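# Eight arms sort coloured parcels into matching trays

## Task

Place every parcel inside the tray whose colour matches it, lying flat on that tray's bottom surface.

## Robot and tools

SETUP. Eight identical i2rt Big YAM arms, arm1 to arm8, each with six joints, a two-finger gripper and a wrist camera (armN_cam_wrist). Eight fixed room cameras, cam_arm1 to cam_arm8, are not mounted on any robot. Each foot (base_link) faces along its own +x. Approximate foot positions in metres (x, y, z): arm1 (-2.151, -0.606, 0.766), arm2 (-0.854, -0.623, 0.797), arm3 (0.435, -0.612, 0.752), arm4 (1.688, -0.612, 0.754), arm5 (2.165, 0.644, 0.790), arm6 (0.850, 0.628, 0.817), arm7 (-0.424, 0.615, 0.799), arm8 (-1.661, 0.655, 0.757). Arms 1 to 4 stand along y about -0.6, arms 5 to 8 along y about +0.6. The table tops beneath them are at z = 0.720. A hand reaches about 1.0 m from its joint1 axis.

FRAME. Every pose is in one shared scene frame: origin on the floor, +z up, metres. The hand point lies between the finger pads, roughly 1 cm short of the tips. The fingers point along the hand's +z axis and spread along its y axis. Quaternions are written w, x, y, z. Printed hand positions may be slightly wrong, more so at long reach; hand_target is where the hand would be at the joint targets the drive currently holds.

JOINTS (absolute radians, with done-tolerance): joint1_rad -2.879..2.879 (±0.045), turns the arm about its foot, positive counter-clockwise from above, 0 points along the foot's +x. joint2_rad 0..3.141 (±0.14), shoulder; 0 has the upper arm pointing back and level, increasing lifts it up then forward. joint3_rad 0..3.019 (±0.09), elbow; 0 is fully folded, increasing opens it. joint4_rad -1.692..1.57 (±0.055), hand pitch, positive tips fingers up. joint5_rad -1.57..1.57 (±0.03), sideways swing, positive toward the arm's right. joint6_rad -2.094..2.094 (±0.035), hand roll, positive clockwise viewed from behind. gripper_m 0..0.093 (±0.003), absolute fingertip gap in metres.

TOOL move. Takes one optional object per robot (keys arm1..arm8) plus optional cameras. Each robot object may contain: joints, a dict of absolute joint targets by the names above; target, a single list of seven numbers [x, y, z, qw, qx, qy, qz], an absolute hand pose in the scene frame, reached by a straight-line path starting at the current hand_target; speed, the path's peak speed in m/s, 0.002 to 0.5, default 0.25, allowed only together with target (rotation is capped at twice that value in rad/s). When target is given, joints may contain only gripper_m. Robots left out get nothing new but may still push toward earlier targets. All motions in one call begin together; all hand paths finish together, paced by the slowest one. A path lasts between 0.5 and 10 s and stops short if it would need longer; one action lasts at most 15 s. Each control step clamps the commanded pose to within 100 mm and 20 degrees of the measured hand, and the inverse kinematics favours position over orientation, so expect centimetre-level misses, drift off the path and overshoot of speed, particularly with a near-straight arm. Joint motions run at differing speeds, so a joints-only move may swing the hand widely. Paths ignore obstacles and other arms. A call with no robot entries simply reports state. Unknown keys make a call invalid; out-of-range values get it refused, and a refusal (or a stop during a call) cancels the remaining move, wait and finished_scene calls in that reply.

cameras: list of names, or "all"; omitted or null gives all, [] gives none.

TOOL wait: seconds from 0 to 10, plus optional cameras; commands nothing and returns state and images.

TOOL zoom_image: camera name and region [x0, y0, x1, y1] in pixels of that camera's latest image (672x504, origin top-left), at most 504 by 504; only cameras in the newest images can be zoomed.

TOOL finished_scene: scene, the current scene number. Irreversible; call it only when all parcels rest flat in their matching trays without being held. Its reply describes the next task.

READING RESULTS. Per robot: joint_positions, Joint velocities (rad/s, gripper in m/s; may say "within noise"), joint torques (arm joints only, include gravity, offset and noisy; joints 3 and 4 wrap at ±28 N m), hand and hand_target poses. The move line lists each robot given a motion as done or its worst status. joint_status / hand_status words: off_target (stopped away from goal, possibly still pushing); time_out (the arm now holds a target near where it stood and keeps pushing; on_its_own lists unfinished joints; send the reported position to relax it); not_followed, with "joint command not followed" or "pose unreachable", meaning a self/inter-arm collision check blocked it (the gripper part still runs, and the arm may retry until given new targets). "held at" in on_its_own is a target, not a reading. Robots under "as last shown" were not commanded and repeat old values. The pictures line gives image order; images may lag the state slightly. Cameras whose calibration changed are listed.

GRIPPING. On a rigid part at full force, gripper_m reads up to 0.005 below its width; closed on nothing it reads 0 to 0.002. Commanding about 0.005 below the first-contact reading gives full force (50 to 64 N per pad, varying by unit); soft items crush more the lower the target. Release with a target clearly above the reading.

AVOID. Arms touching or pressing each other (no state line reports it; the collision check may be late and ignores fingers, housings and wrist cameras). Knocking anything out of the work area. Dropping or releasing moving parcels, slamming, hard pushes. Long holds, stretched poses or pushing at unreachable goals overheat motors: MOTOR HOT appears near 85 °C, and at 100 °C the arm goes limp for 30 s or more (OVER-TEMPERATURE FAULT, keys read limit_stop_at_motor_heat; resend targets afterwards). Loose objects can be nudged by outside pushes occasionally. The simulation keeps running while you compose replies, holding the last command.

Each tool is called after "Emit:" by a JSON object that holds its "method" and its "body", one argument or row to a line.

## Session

Emit:
{"method": "move", "body": {

}}

Scene clock: 0.00 s.
Joint torques (N m): no reading
Heat: arm1: hottest joint1_rad 30 °C; arm2: hottest joint3_rad 30 °C; arm3: hottest joint2_rad 30 °C; arm4: hottest joint3_rad 34 °C; arm5: hottest joint3_rad 33 °C; arm6: hottest joint2_rad 30 °C; arm7: hottest joint3_rad 34 °C; arm8: hottest joint1_rad 29 °C.
Joint velocities: within noise
arm1.joint_positions: joint1_rad=+0.458 joint2_rad=+0.456 joint3_rad=+1.438 joint4_rad=-1.139 joint5_rad=+0.063 joint6_rad=-0.074 gripper_m=+0.09396
arm1.joint_status: not commanded
arm1.hand: x=-1.9866 y=-0.6052 z=+1.4040 quat_wxyz=(-0.650, +0.024, -0.759, +0.041) (m; scene frame)
arm1.hand_target: x=-1.9921 y=-0.6053 z=+1.4119 quat_wxyz=(-0.658, +0.023, -0.752, +0.041) (m; scene frame)
arm1.hand_status: not commanded
arm2.joint_positions: joint1_rad=-0.133 joint2_rad=+0.490 joint3_rad=+1.431 joint4_rad=-1.371 joint5_rad=+0.122 joint6_rad=+0.254 gripper_m=+0.09396
arm2.joint_status: not commanded
arm2.hand: x=-0.9557 y=-0.4897 z=+1.3731 quat_wxyz=(-0.193, +0.711, -0.448, -0.506) (m; scene frame)
arm2.hand_target: x=-0.9532 y=-0.4923 z=+1.3817 quat_wxyz=(-0.195, +0.705, -0.446, -0.516) (m; scene frame)
arm2.hand_status: not commanded
arm3.joint_positions: joint1_rad=+0.288 joint2_rad=+0.566 joint3_rad=+1.355 joint4_rad=-1.309 joint5_rad=+0.227 joint6_rad=-0.408 gripper_m=+0.09396
arm3.joint_status: not commanded
arm3.hand: x=+0.2384 y=-0.5089 z=+1.2929 quat_wxyz=(-0.272, +0.862, -0.018, -0.428) (m; scene frame)
arm3.hand_target: x=+0.2407 y=-0.5098 z=+1.3061 quat_wxyz=(-0.276, +0.854, -0.020, -0.440) (m; scene frame)
arm3.hand_status: not commanded
arm4.joint_positions: joint1_rad=-0.202 joint2_rad=+0.526 joint3_rad=+1.372 joint4_rad=-1.530 joint5_rad=+0.176 joint6_rad=+0.279 gripper_m=+0.09396
arm4.joint_status: not commanded
arm4.hand: x=+1.8391 y=-0.5129 z=+1.2624 quat_wxyz=(-0.405, +0.175, -0.887, -0.138) (m; scene frame)
arm4.hand_target: x=+1.8372 y=-0.5146 z=+1.2716 quat_wxyz=(-0.414, +0.173, -0.882, -0.143) (m; scene frame)
arm4.hand_status: not commanded
arm5.joint_positions: joint1_rad=+0.150 joint2_rad=+0.484 joint3_rad=+1.403 joint4_rad=-1.356 joint5_rad=-0.018 joint6_rad=+0.258 gripper_m=+0.09396
arm5.joint_status: not commanded
arm5.hand: x=+1.9905 y=+0.6571 z=+1.3561 quat_wxyz=(+0.044, +0.831, -0.149, -0.534) (m; scene frame)
arm5.hand_target: x=+1.9935 y=+0.6567 z=+1.3668 quat_wxyz=(+0.045, +0.825, -0.147, -0.545) (m; scene frame)
arm5.hand_status: not commanded
arm6.joint_positions: joint1_rad=+0.005 joint2_rad=+0.600 joint3_rad=+1.377 joint4_rad=-1.425 joint5_rad=+0.198 joint6_rad=-0.419 gripper_m=+0.09396
arm6.joint_status: not commanded
arm6.hand: x=+1.0055 y=+0.4776 z=+1.3387 quat_wxyz=(-0.341, -0.130, -0.883, +0.295) (m; scene frame)
arm6.hand_target: x=+1.0039 y=+0.4787 z=+1.3519 quat_wxyz=(-0.354, -0.130, -0.876, +0.302) (m; scene frame)
arm6.hand_status: not commanded
arm7.joint_positions: joint1_rad=-0.316 joint2_rad=+0.535 joint3_rad=+1.368 joint4_rad=-1.177 joint5_rad=-0.073 joint6_rad=-0.126 gripper_m=+0.09396
arm7.joint_status: not commanded
arm7.hand: x=-0.2873 y=+0.4416 z=+1.3804 quat_wxyz=(-0.508, -0.311, -0.757, +0.270) (m; scene frame)
arm7.hand_target: x=-0.2897 y=+0.4449 z=+1.3917 quat_wxyz=(-0.517, -0.307, -0.750, +0.275) (m; scene frame)
arm7.hand_status: not commanded
arm8.joint_positions: joint1_rad=+0.154 joint2_rad=+0.581 joint3_rad=+1.368 joint4_rad=-1.211 joint5_rad=-0.224 joint6_rad=+0.370 gripper_m=+0.09396
arm8.joint_status: not commanded
arm8.hand: x=-1.7287 y=+0.4302 z=+1.3236 quat_wxyz=(-0.435, -0.755, -0.361, +0.333) (m; scene frame)
arm8.hand_target: x=-1.7273 y=+0.4330 z=+1.3347 quat_wxyz=(-0.441, -0.748, -0.360, +0.341) (m; scene frame)
arm8.hand_status: not commanded
pictures: arm1_cam_wrist, arm2_cam_wrist, arm3_cam_wrist, arm4_cam_wrist, arm5_cam_wrist, arm6_cam_wrist, arm7_cam_wrist, arm8_cam_wrist, cam_arm1, cam_arm2, cam_arm3, cam_arm4, cam_arm5, cam_arm6, cam_arm7, cam_arm8
camera_calibration:
arm1_cam_wrist: T_world_to_cam=[[-0.0151899, -0.996953, 0.076509, -0.739945], [-0.693604, -0.0446081, -0.718974, -0.390757], [0.720196, -0.0639881, -0.690813, 2.48858], [0, 0, 0, 1]] pos_world=[-2.07453, -0.595882, 1.49481]
arm2_cam_wrist: T_world_to_cam=[[0.840398, 0.511513, -0.179125, 1.29842], [0.377955, -0.790013, -0.482731, 0.641545], [-0.388434, 0.337985, -0.857254, 1.09193], [0, 0, 0, 1]] pos_world=[-0.909517, -0.526384, 1.47834]
arm3_cam_wrist: T_world_to_cam=[[0.273517, 0.847801, 0.454336, -0.222297], [0.935917, -0.125599, -0.329066, 0.144225], [-0.221918, 0.515226, -0.827825, 1.50942], [0, 0, 0, 1]] pos_world=[0.260787, -0.571114, 1.39799]
arm4_cam_wrist: T_world_to_cam=[[0.421855, -0.902681, -0.084888, -1.1342], [-0.884829, -0.389463, -0.255726, 1.75509], [0.197778, 0.182991, -0.963015, 1.07074], [0, 0, 0, 1]] pos_world=[1.81965, -0.536211, 1.38368]
arm5_cam_wrist: T_world_to_cam=[[0.208912, 0.948065, -0.239849, -0.712488], [0.828489, -0.301889, -0.471666, -0.803489], [-0.519578, -0.100176, -0.84853, 2.37481], [0, 0, 0, 1]] pos_world=[2.04843, 0.67082, 1.46523]
arm6_cam_wrist: T_world_to_cam=[[-0.428817, -0.788123, 0.441564, 0.214993], [-0.903379, 0.371489, -0.214249, 1.0236], [0.00481816, -0.490773, -0.871274, 1.52024], [0, 0, 0, 1]] pos_world=[1.00957, 0.535277, 1.44892]
arm7_cam_wrist: T_world_to_cam=[[-0.747697, -0.654596, 0.111593, -0.082968], [-0.585602, 0.570766, -0.575584, 0.380558], [0.313082, -0.495711, -0.810093, 1.54839], [0, 0, 0, 1]] pos_world=[-0.323954, 0.496036, 1.48264]
arm8_cam_wrist: T_world_to_cam=[[-0.833849, 0.353228, -0.424177, -1.03093], [0.527182, 0.737406, -0.422271, 1.15734], [0.163633, -0.575728, -0.8011, 1.71143], [0, 0, 0, 1]] pos_world=[-1.74981, 0.496045, 1.42244]

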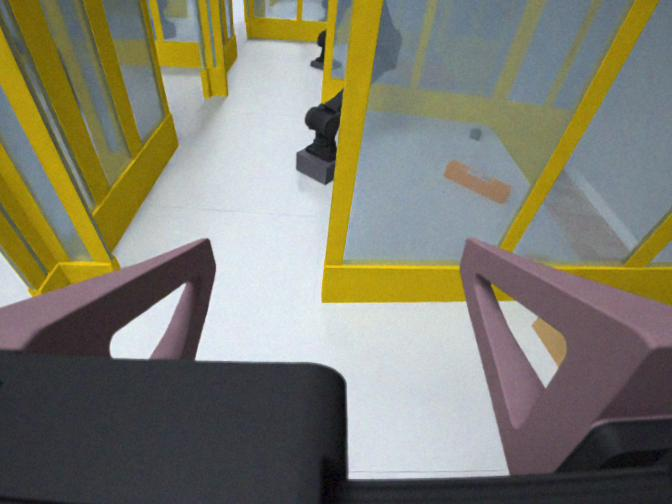

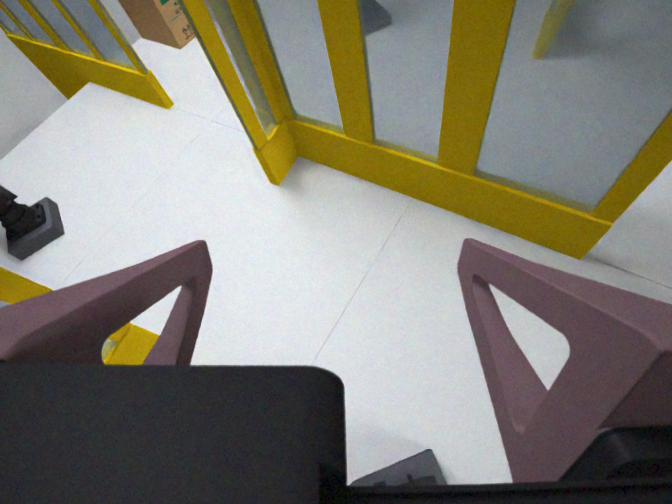

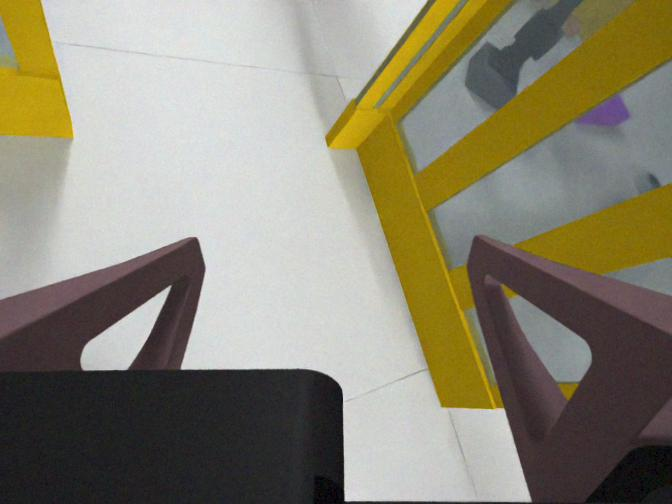

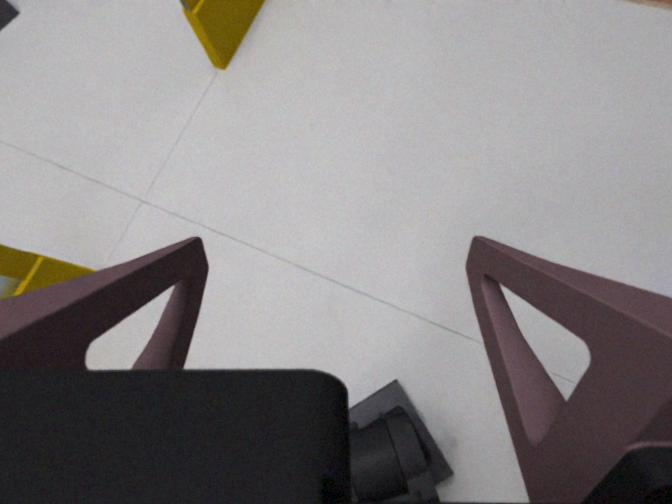

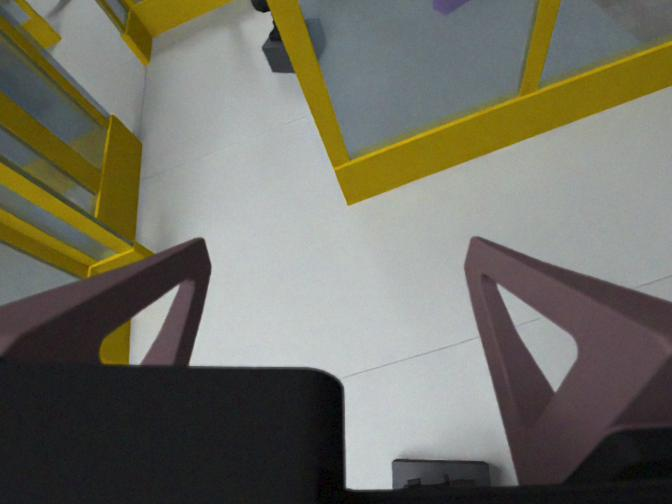

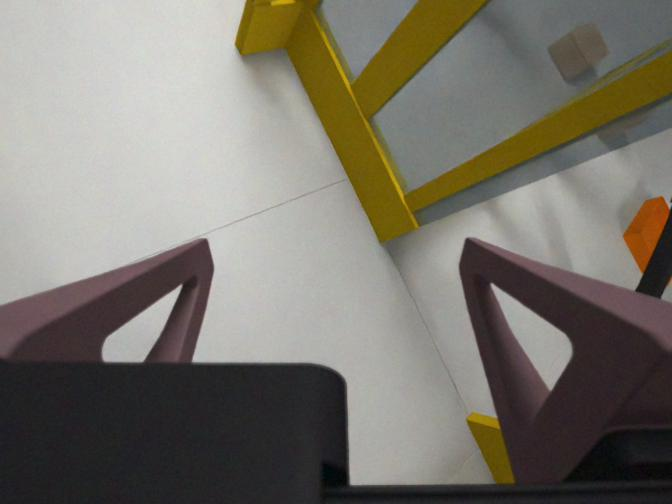

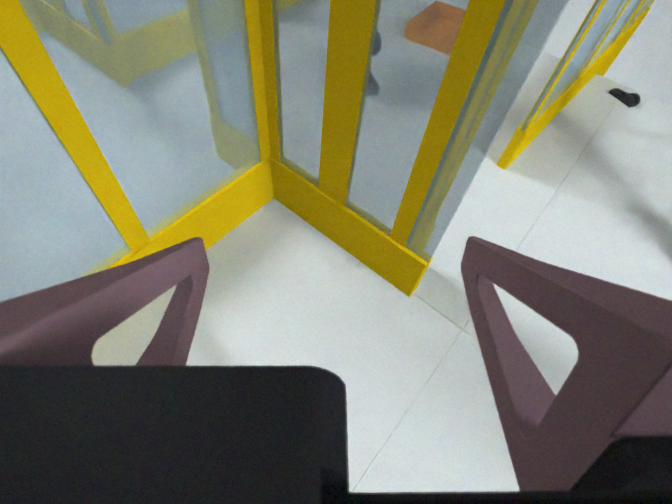

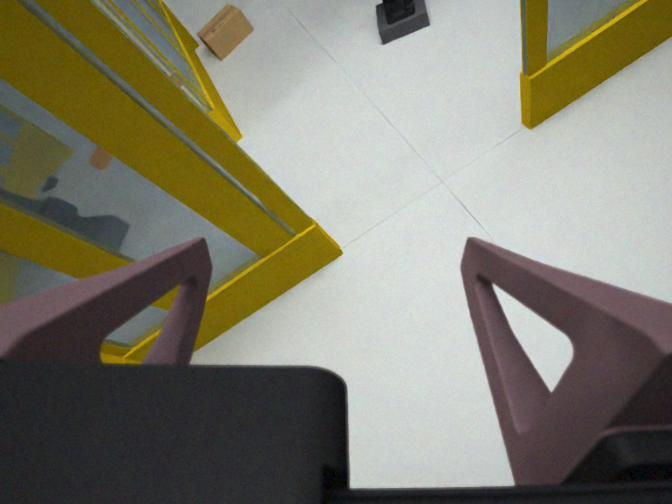

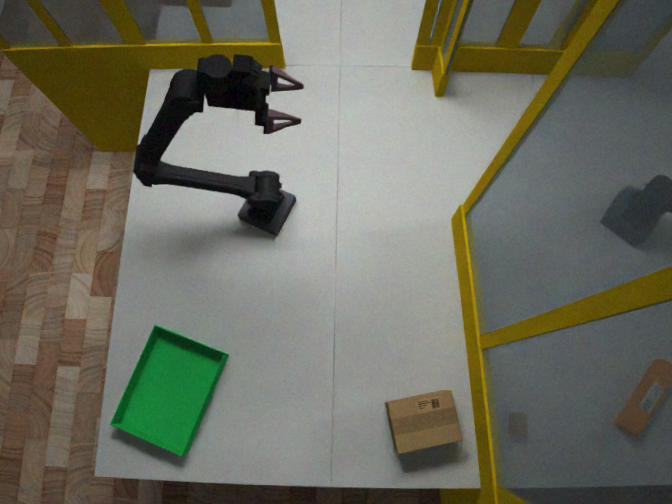

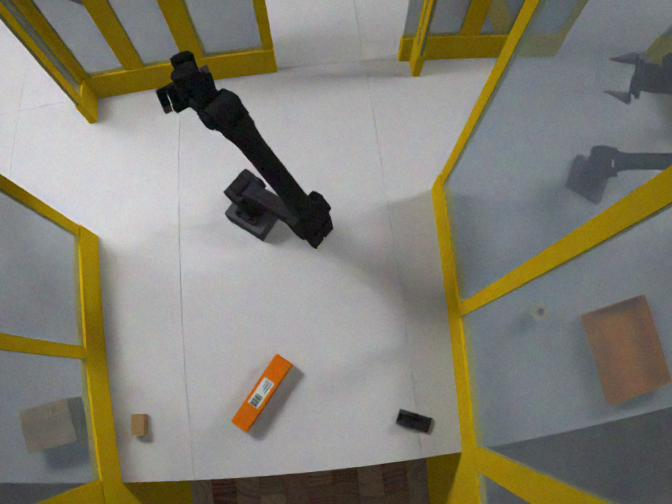

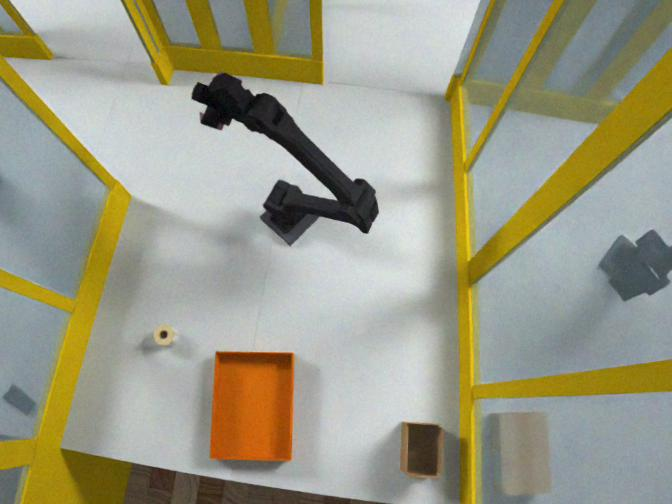

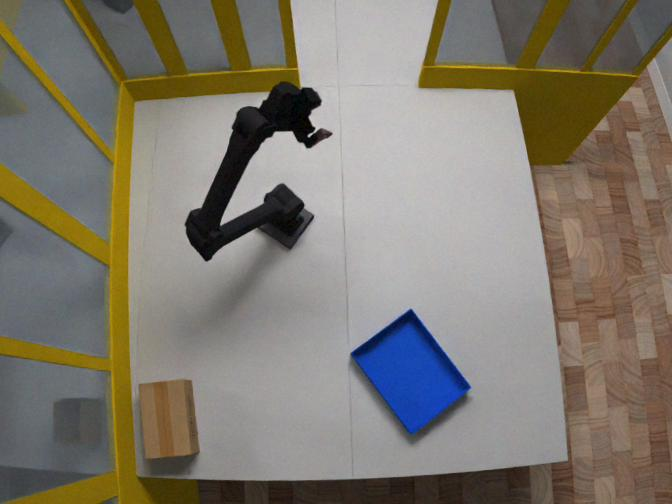

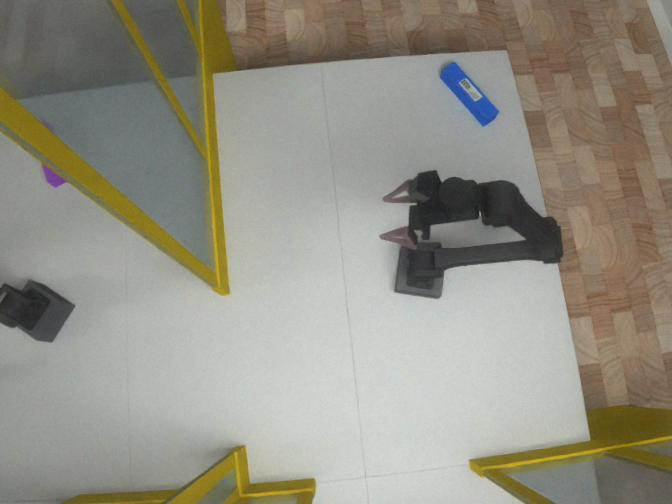

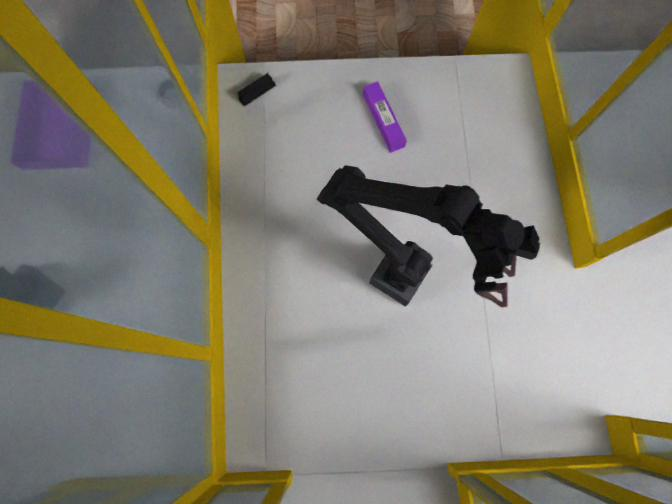

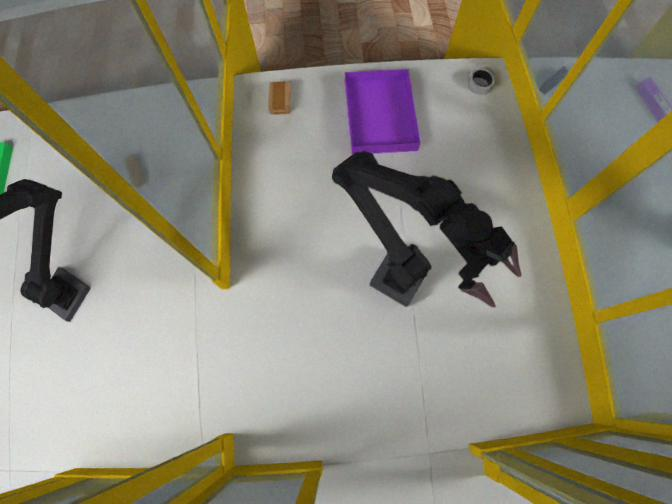

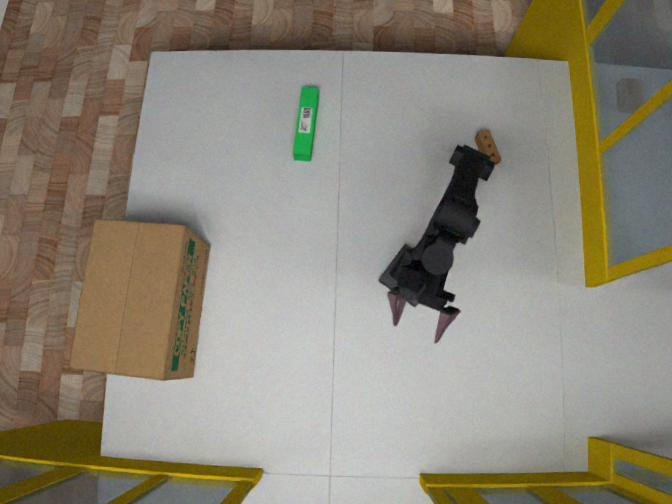

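Emit:
{"method": "move", "body": {
  "arm8": {"joints":{"joint1_rad":-1.953,"joint2_rad":1.25,"joint3_rad":1.45,"joint4_rad":-1.65,"joint5_rad":0,"joint6_rad":0.62}},
  "arm2": {"joints":{"joint1_rad":2.177,"joint2_rad":1.25,"joint3_rad":1.4,"joint4_rad":-1.65,"joint5_rad":0,"joint6_rad":0.62}},
  "arm5": {"joints":{"joint1_rad":-1.714,"joint2_rad":1.3,"joint3_rad":1.42,"joint4_rad":-1.65,"joint5_rad":0,"joint6_rad":-0.93}},
  "arm6": {"joints":{"joint1_rad":2.204,"joint2_rad":1.25,"joint3_rad":1.4,"joint4_rad":-1.65,"joint5_rad":0,"joint6_rad":-0.28}},
  "cameras": []
}}

Emit:
{"method": "move", "body": {
  "arm8": {"target":[-2.0145,1.191,0.95,0,-0.6934,0.7206,0]},
  "arm2": {"target":[-0.887,-1.237,0.95,0,0.9015,0.4329,0]},
  "arm5": {"target":[2.4495,1.311,0.95,0,-0.866,0.5,0]},
  "arm6": {"target":[0.84,1.305,0.95,0,-0.8033,0.5955,0]},
  "cameras": ["arm8_cam_wrist","arm2_cam_wrist","arm5_cam_wrist","arm6_cam_wrist"]
}}

Scene clock: 100.63 s.
Joint torques (N m): arm1=[1.44 5.89 7.53 1.95 0.11 -0.01] | arm2=[-0.21 -11.11 9.25 0.28 0.1 0.07] | arm3=[-0.56 1.26 10.17 1.65 -0.04 0.01] | arm4=[-0.03 3.43 9.96 1.76 0.01 0.03] | arm5=[-0.5 -8.29 7.99 0.02 -0.31 -0.18] | arm6=[-1.14 -6.77 10.32 -0.06 0.08 0.01] | arm7=[-0.26 1.61 10.45 1.57 -0.09 0.12] | arm8=[2.14 -9.23 11.81 -0.42 -0.07 0.03]
Heat: arm1: hottest joint3_rad 32 °C; arm2: hottest joint3_rad 36 °C; arm3: hottest joint3_rad 32 °C; arm4: hottest joint3_rad 41 °C; arm5: hottest joint3_rad 36 °C; arm6: hottest joint3_rad 34 °C; arm7: hottest joint3_rad 44 °C; arm8: hottest joint3_rad 37 °C.
move: arm2 done; arm5 done; arm6 done; arm8 done
Joint velocities: within noise
arm1, arm3, arm4, arm7: as last shown
arm2.joint_positions: joint1_rad=+2.182 joint2_rad=+1.259 joint3_rad=+1.390 joint4_rad=-1.640 joint5_rad=-0.001 joint6_rad=+0.607 gripper_m=+0.09398
arm2.joint_status: all done
arm2.hand: x=-0.8722 y=-0.9867 z=+1.1132 quat_wxyz=(+0.026, +0.897, +0.441, -0.014) (m; scene frame)
arm2.hand_target: x=-0.8742 y=-0.9847 z=+1.1201 quat_wxyz=(+0.030, +0.901, +0.433, -0.017) (m; scene frame)
arm2.hand_status: not commanded
arm5.joint_positions: joint1_rad=-1.719 joint2_rad=+1.314 joint3_rad=+1.403 joint4_rad=-1.639 joint5_rad=+0.002 joint6_rad=-0.920 gripper_m=+0.09397
arm5.joint_status: all done
arm5.hand: x=+2.3143 y=+0.9876 z=+1.0951 quat_wxyz=(-0.014, +0.863, -0.506, +0.000) (m; scene frame)
arm5.hand_target: x=+2.3116 y=+0.9869 z=+1.1067 quat_wxyz=(-0.024, +0.866, -0.499, -0.002) (m; scene frame)
arm5.hand_status: not commanded
arm6.joint_positions: joint1_rad=+2.211 joint2_rad=+1.258 joint3_rad=+1.377 joint4_rad=-1.641 joint5_rad=-0.002 joint6_rad=-0.289 gripper_m=+0.09399
arm6.joint_status: all done
arm6.hand: x=+0.8425 y=+0.9894 z=+1.1287 quat_wxyz=(-0.019, +0.808, -0.589, -0.016) (m; scene frame)
arm6.hand_target: x=+0.8453 y=+0.9903 z=+1.1403 quat_wxyz=(-0.028, +0.803, -0.595, -0.022) (m; scene frame)
arm6.hand_status: not commanded
arm8.joint_positions: joint1_rad=-1.957 joint2_rad=+1.264 joint3_rad=+1.430 joint4_rad=-1.640 joint5_rad=+0.001 joint6_rad=+0.614 gripper_m=+0.09399
arm8.joint_status: all done
arm8.hand: x=-1.8641 y=+0.9678 z=+1.0876 quat_wxyz=(+0.009, -0.694, +0.719, +0.047) (m; scene frame)
arm8.hand_target: x=-1.8646 y=+0.9654 z=+1.1002 quat_wxyz=(+0.011, -0.692, +0.719, +0.059) (m; scene frame)
arm8.hand_status: not commanded
pictures: none
No camera images: "cameras" was empty.

Scene clock: 103.20 s.
Joint torques (N m): arm1=[1.26 5.77 7.53 1.99 0.1 -0.01] | arm2=[-0.09 -21.48 11.73 0.21 0.08 0.08] | arm3=[-0.67 1.26 10.18 1.63 -0.05 0] | arm4=[-0.03 3.43 9.96 1.77 0.01 0.03] | arm5=[-0.32 -20.25 10.24 -0.29 -0.3 -0.11] | arm6=[-1.08 -16.26 12.78 -0.23 0.09 0] | arm7=[-0.44 1.61 10.48 1.61 -0.08 0.12] | arm8=[2.32 -19.02 14.61 -0.62 -0.06 0.03]
Heat: arm1: hottest joint3_rad 32 °C; arm2: hottest joint3_rad 36 °C; arm3: hottest joint3_rad 32 °C; arm4: hottest joint3_rad 41 °C; arm5: hottest joint3_rad 36 °C; arm6: hottest joint3_rad 35 °C; arm7: hottest joint3_rad 44 °C; arm8: hottest joint3_rad 38 °C.
move: arm2 off_target; arm5 off_target; arm6 off_target; arm8 off_target
Joint velocities: within noise
arm1, arm3, arm4, arm7: as last shown
arm2.joint_positions: joint1_rad=+2.182 joint2_rad=+1.969 joint3_rad=+1.802 joint4_rad=-1.427 joint5_rad=-0.001 joint6_rad=+0.609 gripper_m=+0.09398
arm2.joint_status: not commanded
arm2.hand: x=-0.8840 y=-1.2243 z=+0.9407 quat_wxyz=(-0.011, +0.898, +0.441, +0.006) (m; scene frame)
arm2.hand_target: x=-0.8870 y=-1.2365 z=+0.9502 quat_wxyz=(+0.001, +0.901, +0.433, +0.000) (m; scene frame)
arm2.hand_status: off_target (0.016 m and 1.7 deg from the pose sent, 0.299 m and 3.6 deg at the start)
arm5.joint_positions: joint1_rad=-1.719 joint2_rad=+2.371 joint3_rad=+2.461 joint4_rad=-1.674 joint5_rad=+0.001 joint6_rad=-0.920 gripper_m=+0.09397
arm5.joint_status: not commanded
arm5.hand: x=+2.4506 y=+1.3015 z=+0.9291 quat_wxyz=(+0.003, +0.863, -0.505, +0.002) (m; scene frame)
arm5.hand_target: x=+2.4490 y=+1.3098 z=+0.9497 quat_wxyz=(-0.017, +0.866, -0.500, -0.002) (m; scene frame)
arm5.hand_status: off_target (0.023 m and 0.8 deg from the pose sent, 0.379 m and 1.8 deg at the start; a joint's target at an end of its range on 24 of 77 steps)
arm6.joint_positions: joint1_rad=+2.211 joint2_rad=+2.167 joint3_rad=+2.064 joint4_rad=-1.500 joint5_rad=-0.002 joint6_rad=-0.288 gripper_m=+0.09399
arm6.joint_status: not commanded
arm6.hand: x=+0.8357 y=+1.2910 z=+0.9377 quat_wxyz=(+0.013, +0.808, -0.589, +0.009) (m; scene frame)
arm6.hand_target: x=+0.8401 y=+1.3040 z=+0.9501 quat_wxyz=(+0.000, +0.803, -0.596, +0.000) (m; scene frame)
arm6.hand_status: off_target (0.019 m and 2.0 deg from the pose sent, 0.363 m and 3.0 deg at the start)
arm8.joint_positions: joint1_rad=-1.957 joint2_rad=+2.040 joint3_rad=+2.018 joint4_rad=-1.572 joint5_rad=+0.001 joint6_rad=+0.616 gripper_m=+0.09399
arm8.joint_status: not commanded
arm8.hand: x=-2.0047 y=+1.1832 z=+0.9401 quat_wxyz=(-0.002, -0.694, +0.720, -0.012) (m; scene frame)
arm8.hand_target: x=-2.0141 y=+1.1904 z=+0.9500 quat_wxyz=(+0.000, -0.693, +0.721, +0.001) (m; scene frame)
arm8.hand_status: off_target (0.016 m and 1.4 deg from the pose sent, 0.302 m and 5.5 deg at the start)
pictures: arm2_cam_wrist, arm5_cam_wrist, arm6_cam_wrist, arm8_cam_wrist
camera_calibration:
arm2_cam_wrist: T_world_to_cam=[[-0.787814, 0.615368, 0.0259287, 0.03141], [0.504684, 0.620837, 0.599879, 0.646345], [0.353049, 0.485679, -0.799671, 1.77956], [0, 0, 0, 1]] pos_world=[-0.929727, -1.2849, 1.03452]
arm5_cam_wrist: T_world_to_cam=[[0.877742, 0.479132, 0.0012243, -2.77461], [0.391119, -0.717978, 0.57579, -0.551365], [0.276758, -0.504916, -0.817597, 0.862625], [0, 0, 0, 1]] pos_world=[2.4123, 1.36909, 1.02615]
arm6_cam_wrist: T_world_to_cam=[[0.949987, 0.312261, -0.00422621, -1.19447], [0.252359, -0.759638, 0.599387, 0.213598], [0.183955, -0.570477, -0.800448, 1.45766], [0, 0, 0, 1]] pos_world=[0.812688, 1.36681, 1.03371]
arm8_cam_wrist: T_world_to_cam=[[0.99905, -0.0433773, 0.0041897, 2.05115], [-0.0370093, -0.793744, 0.607125, 0.298458], [-0.0230099, -0.606704, -0.794595, 1.53929], [0, 0, 0, 1]] pos_world=[-2.00273, 1.25976, 1.03332]

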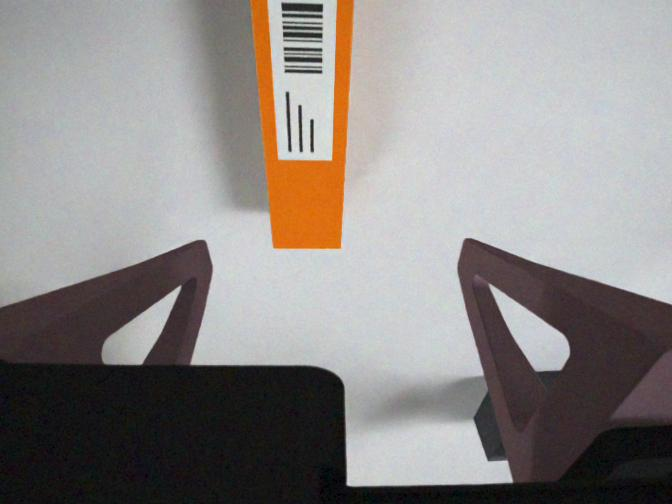

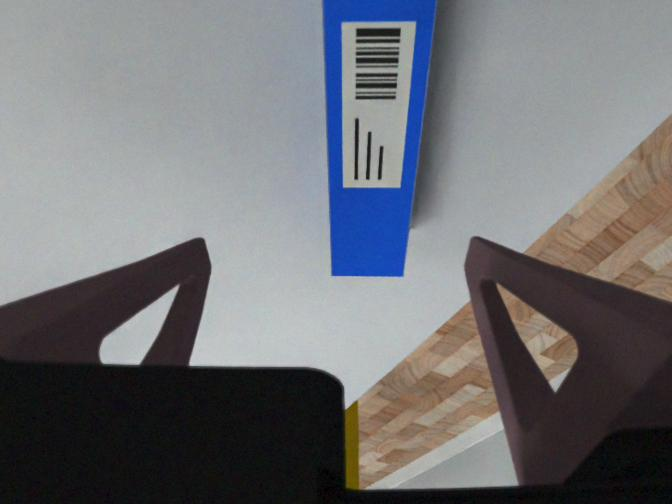

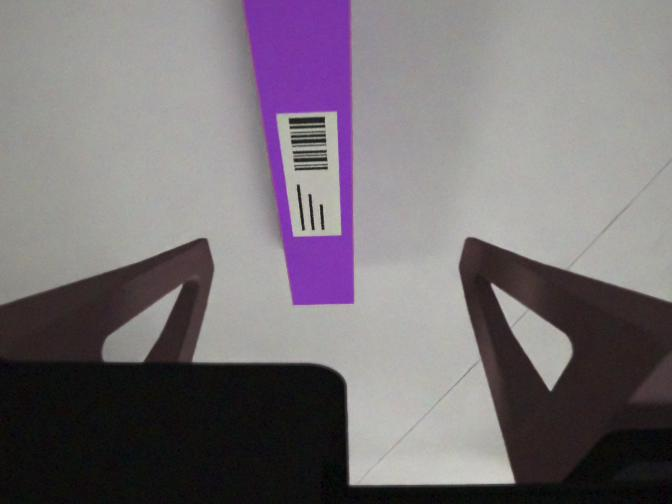

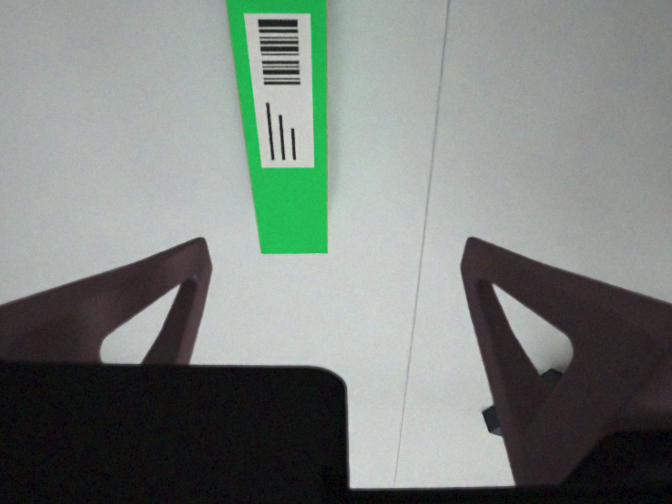

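Emit:
{"method": "move", "body": {
  "arm8": {"target":[-2.043,1.197,0.88,0,-0.6903,0.7235,0]},
  "arm2": {"target":[-0.878,-1.251,0.88,0,0.9041,0.4274,0]},
  "arm5": {"target":[2.4735,1.325,0.88,0,-0.866,0.5,0]},
  "arm6": {"target":[0.8346,1.245,0.88,0,-0.8187,0.5742,0]},
  "cameras": ["arm8_cam_wrist","arm2_cam_wrist","arm5_cam_wrist","arm6_cam_wrist"]
}}

Scene clock: 147.33 s.
Joint torques (N m): arm1=[1.38 5.48 7.49 1.96 0.09 -0.01] | arm2=[0.79 -22.59 8.47 0.88 0.08 0.08] | arm3=[-0.67 1.14 10.19 1.65 -0.04 0] | arm4=[-0.03 3.43 9.96 1.76 0.01 0.03] | arm5=[-1.73 -22.53 10.02 0.02 -0.26 -0.15] | arm6=[-0.26 -17.61 8.03 0.5 0.06 -0.18] | arm7=[-0.44 1.49 10.41 1.61 -0.1 0.13] | arm8=[1.79 -21.07 10.39 0.28 -0.04 0.05]
Heat: arm1: hottest joint3_rad 32 °C; arm2: hottest joint3_rad 43 °C; arm3: hottest joint3_rad 33 °C; arm4: hottest joint3_rad 42 °C; arm5: hottest joint3_rad 43 °C; arm6: hottest joint3_rad 42 °C; arm7: hottest joint3_rad 45 °C; arm8: hottest joint3_rad 45 °C.
move: arm2 done; arm5 off_target; arm6 off_target; arm8 done
Joint velocities: within noise
arm1, arm3, arm4, arm7: as last shown
arm2.joint_positions: joint1_rad=+2.187 joint2_rad=+2.054 joint3_rad=+1.783 joint4_rad=-1.307 joint5_rad=-0.001 joint6_rad=+0.636 gripper_m=+0.09398
arm2.joint_status: not commanded
arm2.hand: x=-0.8822 y=-1.2464 z=+0.8828 quat_wxyz=(-0.004, +0.903, +0.430, +0.002) (m; scene frame)
arm2.hand_target: x=-0.8781 y=-1.2509 z=+0.8799 quat_wxyz=(+0.000, +0.904, +0.427, +0.000) (m; scene frame)
arm2.hand_status: done (0.007 m and 0.6 deg from the pose sent, 0.066 m and 2.2 deg at the start)
arm5.joint_positions: joint1_rad=-1.729 joint2_rad=+2.522 joint3_rad=+2.541 joint4_rad=-1.654 joint5_rad=+0.001 joint6_rad=-0.939 gripper_m=+0.09397
arm5.joint_status: not commanded
arm5.hand: x=+2.4647 y=+1.3154 z=+0.8528 quat_wxyz=(+0.028, +0.865, -0.502, +0.004) (m; scene frame)
arm5.hand_target: x=+2.4729 y=+1.3238 z=+0.8802 quat_wxyz=(-0.001, +0.866, -0.500, +0.000) (m; scene frame)
arm5.hand_status: off_target (0.030 m and 3.3 deg from the pose sent, 0.059 m and 0.9 deg at the start)
arm6.joint_positions: joint1_rad=+2.211 joint2_rad=+2.076 joint3_rad=+1.705 joint4_rad=-1.244 joint5_rad=-0.001 joint6_rad=-0.312 gripper_m=+0.09399
arm6.joint_status: not commanded
arm6.hand: x=+0.8370 y=+1.2380 z=+0.8620 quat_wxyz=(+0.018, +0.815, -0.579, +0.013) (m; scene frame)
arm6.hand_target: x=+0.8346 y=+1.2448 z=+0.8800 quat_wxyz=(+0.000, +0.819, -0.574, +0.000) (m; scene frame)
arm6.hand_status: off_target (0.019 m and 2.6 deg from the pose sent, 0.074 m and 2.8 deg at the start)
arm8.joint_positions: joint1_rad=-1.922 joint2_rad=+2.129 joint3_rad=+2.018 joint4_rad=-1.466 joint5_rad=+0.001 joint6_rad=+0.654 gripper_m=+0.09399
arm8.joint_status: not commanded
arm8.hand: x=-2.0398 y=+1.1938 z=+0.8849 quat_wxyz=(+0.000, -0.693, +0.721, -0.003) (m; scene frame)
arm8.hand_target: x=-2.0430 y=+1.1968 z=+0.8799 quat_wxyz=(+0.000, -0.690, +0.723, +0.000) (m; scene frame)
arm8.hand_status: done (0.007 m and 0.5 deg from the pose sent, 0.073 m and 1.5 deg at the start)
pictures: arm2_cam_wrist, arm5_cam_wrist, arm6_cam_wrist, arm8_cam_wrist
camera_calibration:
arm2_cam_wrist: T_world_to_cam=[[-0.773499, 0.633566, 0.0171271, 0.0909361], [0.519568, 0.618384, 0.589618, 0.713032], [0.362971, 0.464968, -0.8075, 1.73316], [0, 0, 0, 1]] pos_world=[-0.929216, -1.30441, 0.977553]
arm5_cam_wrist: T_world_to_cam=[[0.873334, 0.485592, -0.0385842, -2.7572], [0.409078, -0.688104, 0.599306, -0.606625], [0.264469, -0.539178, -0.799589, 0.863439], [0, 0, 0, 1]] pos_world=[2.42776, 1.387, 0.947567]
arm6_cam_wrist: T_world_to_cam=[[0.942333, 0.334583, -0.00791097, -1.19754], [0.270099, -0.746334, 0.608303, 0.179374], [0.197624, -0.575361, -0.793665, 1.35538], [0, 0, 0, 1]] pos_world=[0.812179, 1.31438, 0.957128]
arm8_cam_wrist: T_world_to_cam=[[0.998936, -0.0456517, -0.00655064, 2.09889], [-0.0328037, -0.803159, 0.594862, 0.369771], [-0.0324176, -0.594014, -0.803801, 1.47478], [0, 0, 0, 1]] pos_world=[-2.03672, 1.26885, 0.97922]

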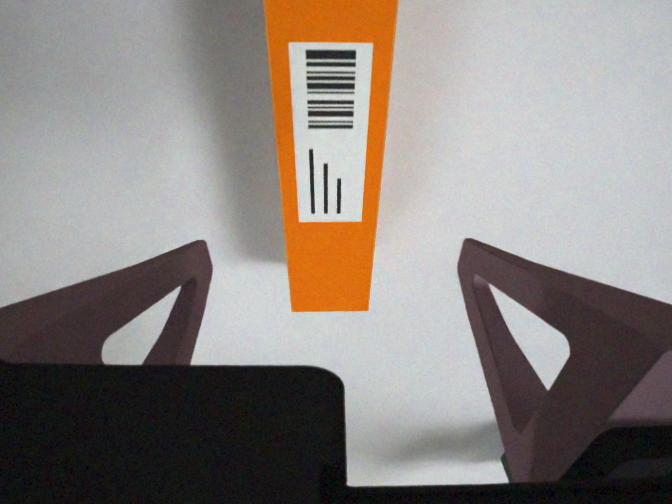

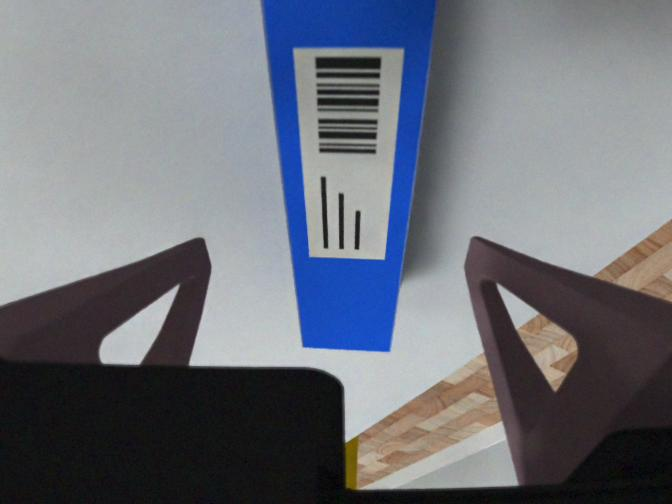

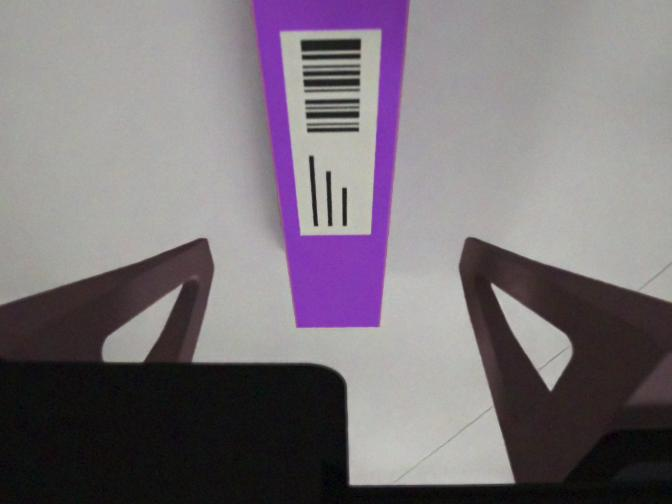

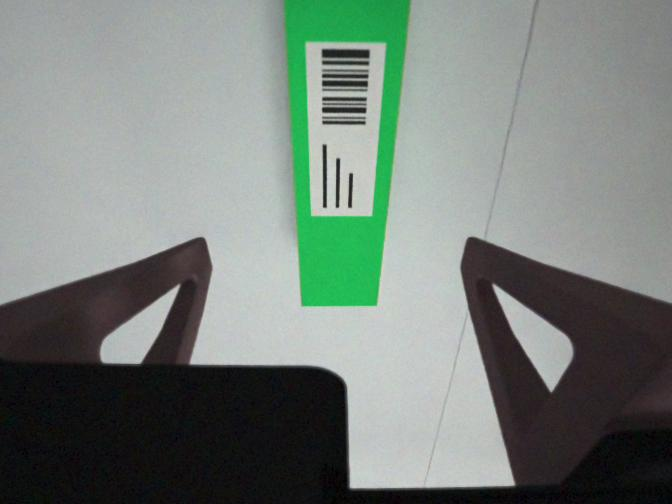

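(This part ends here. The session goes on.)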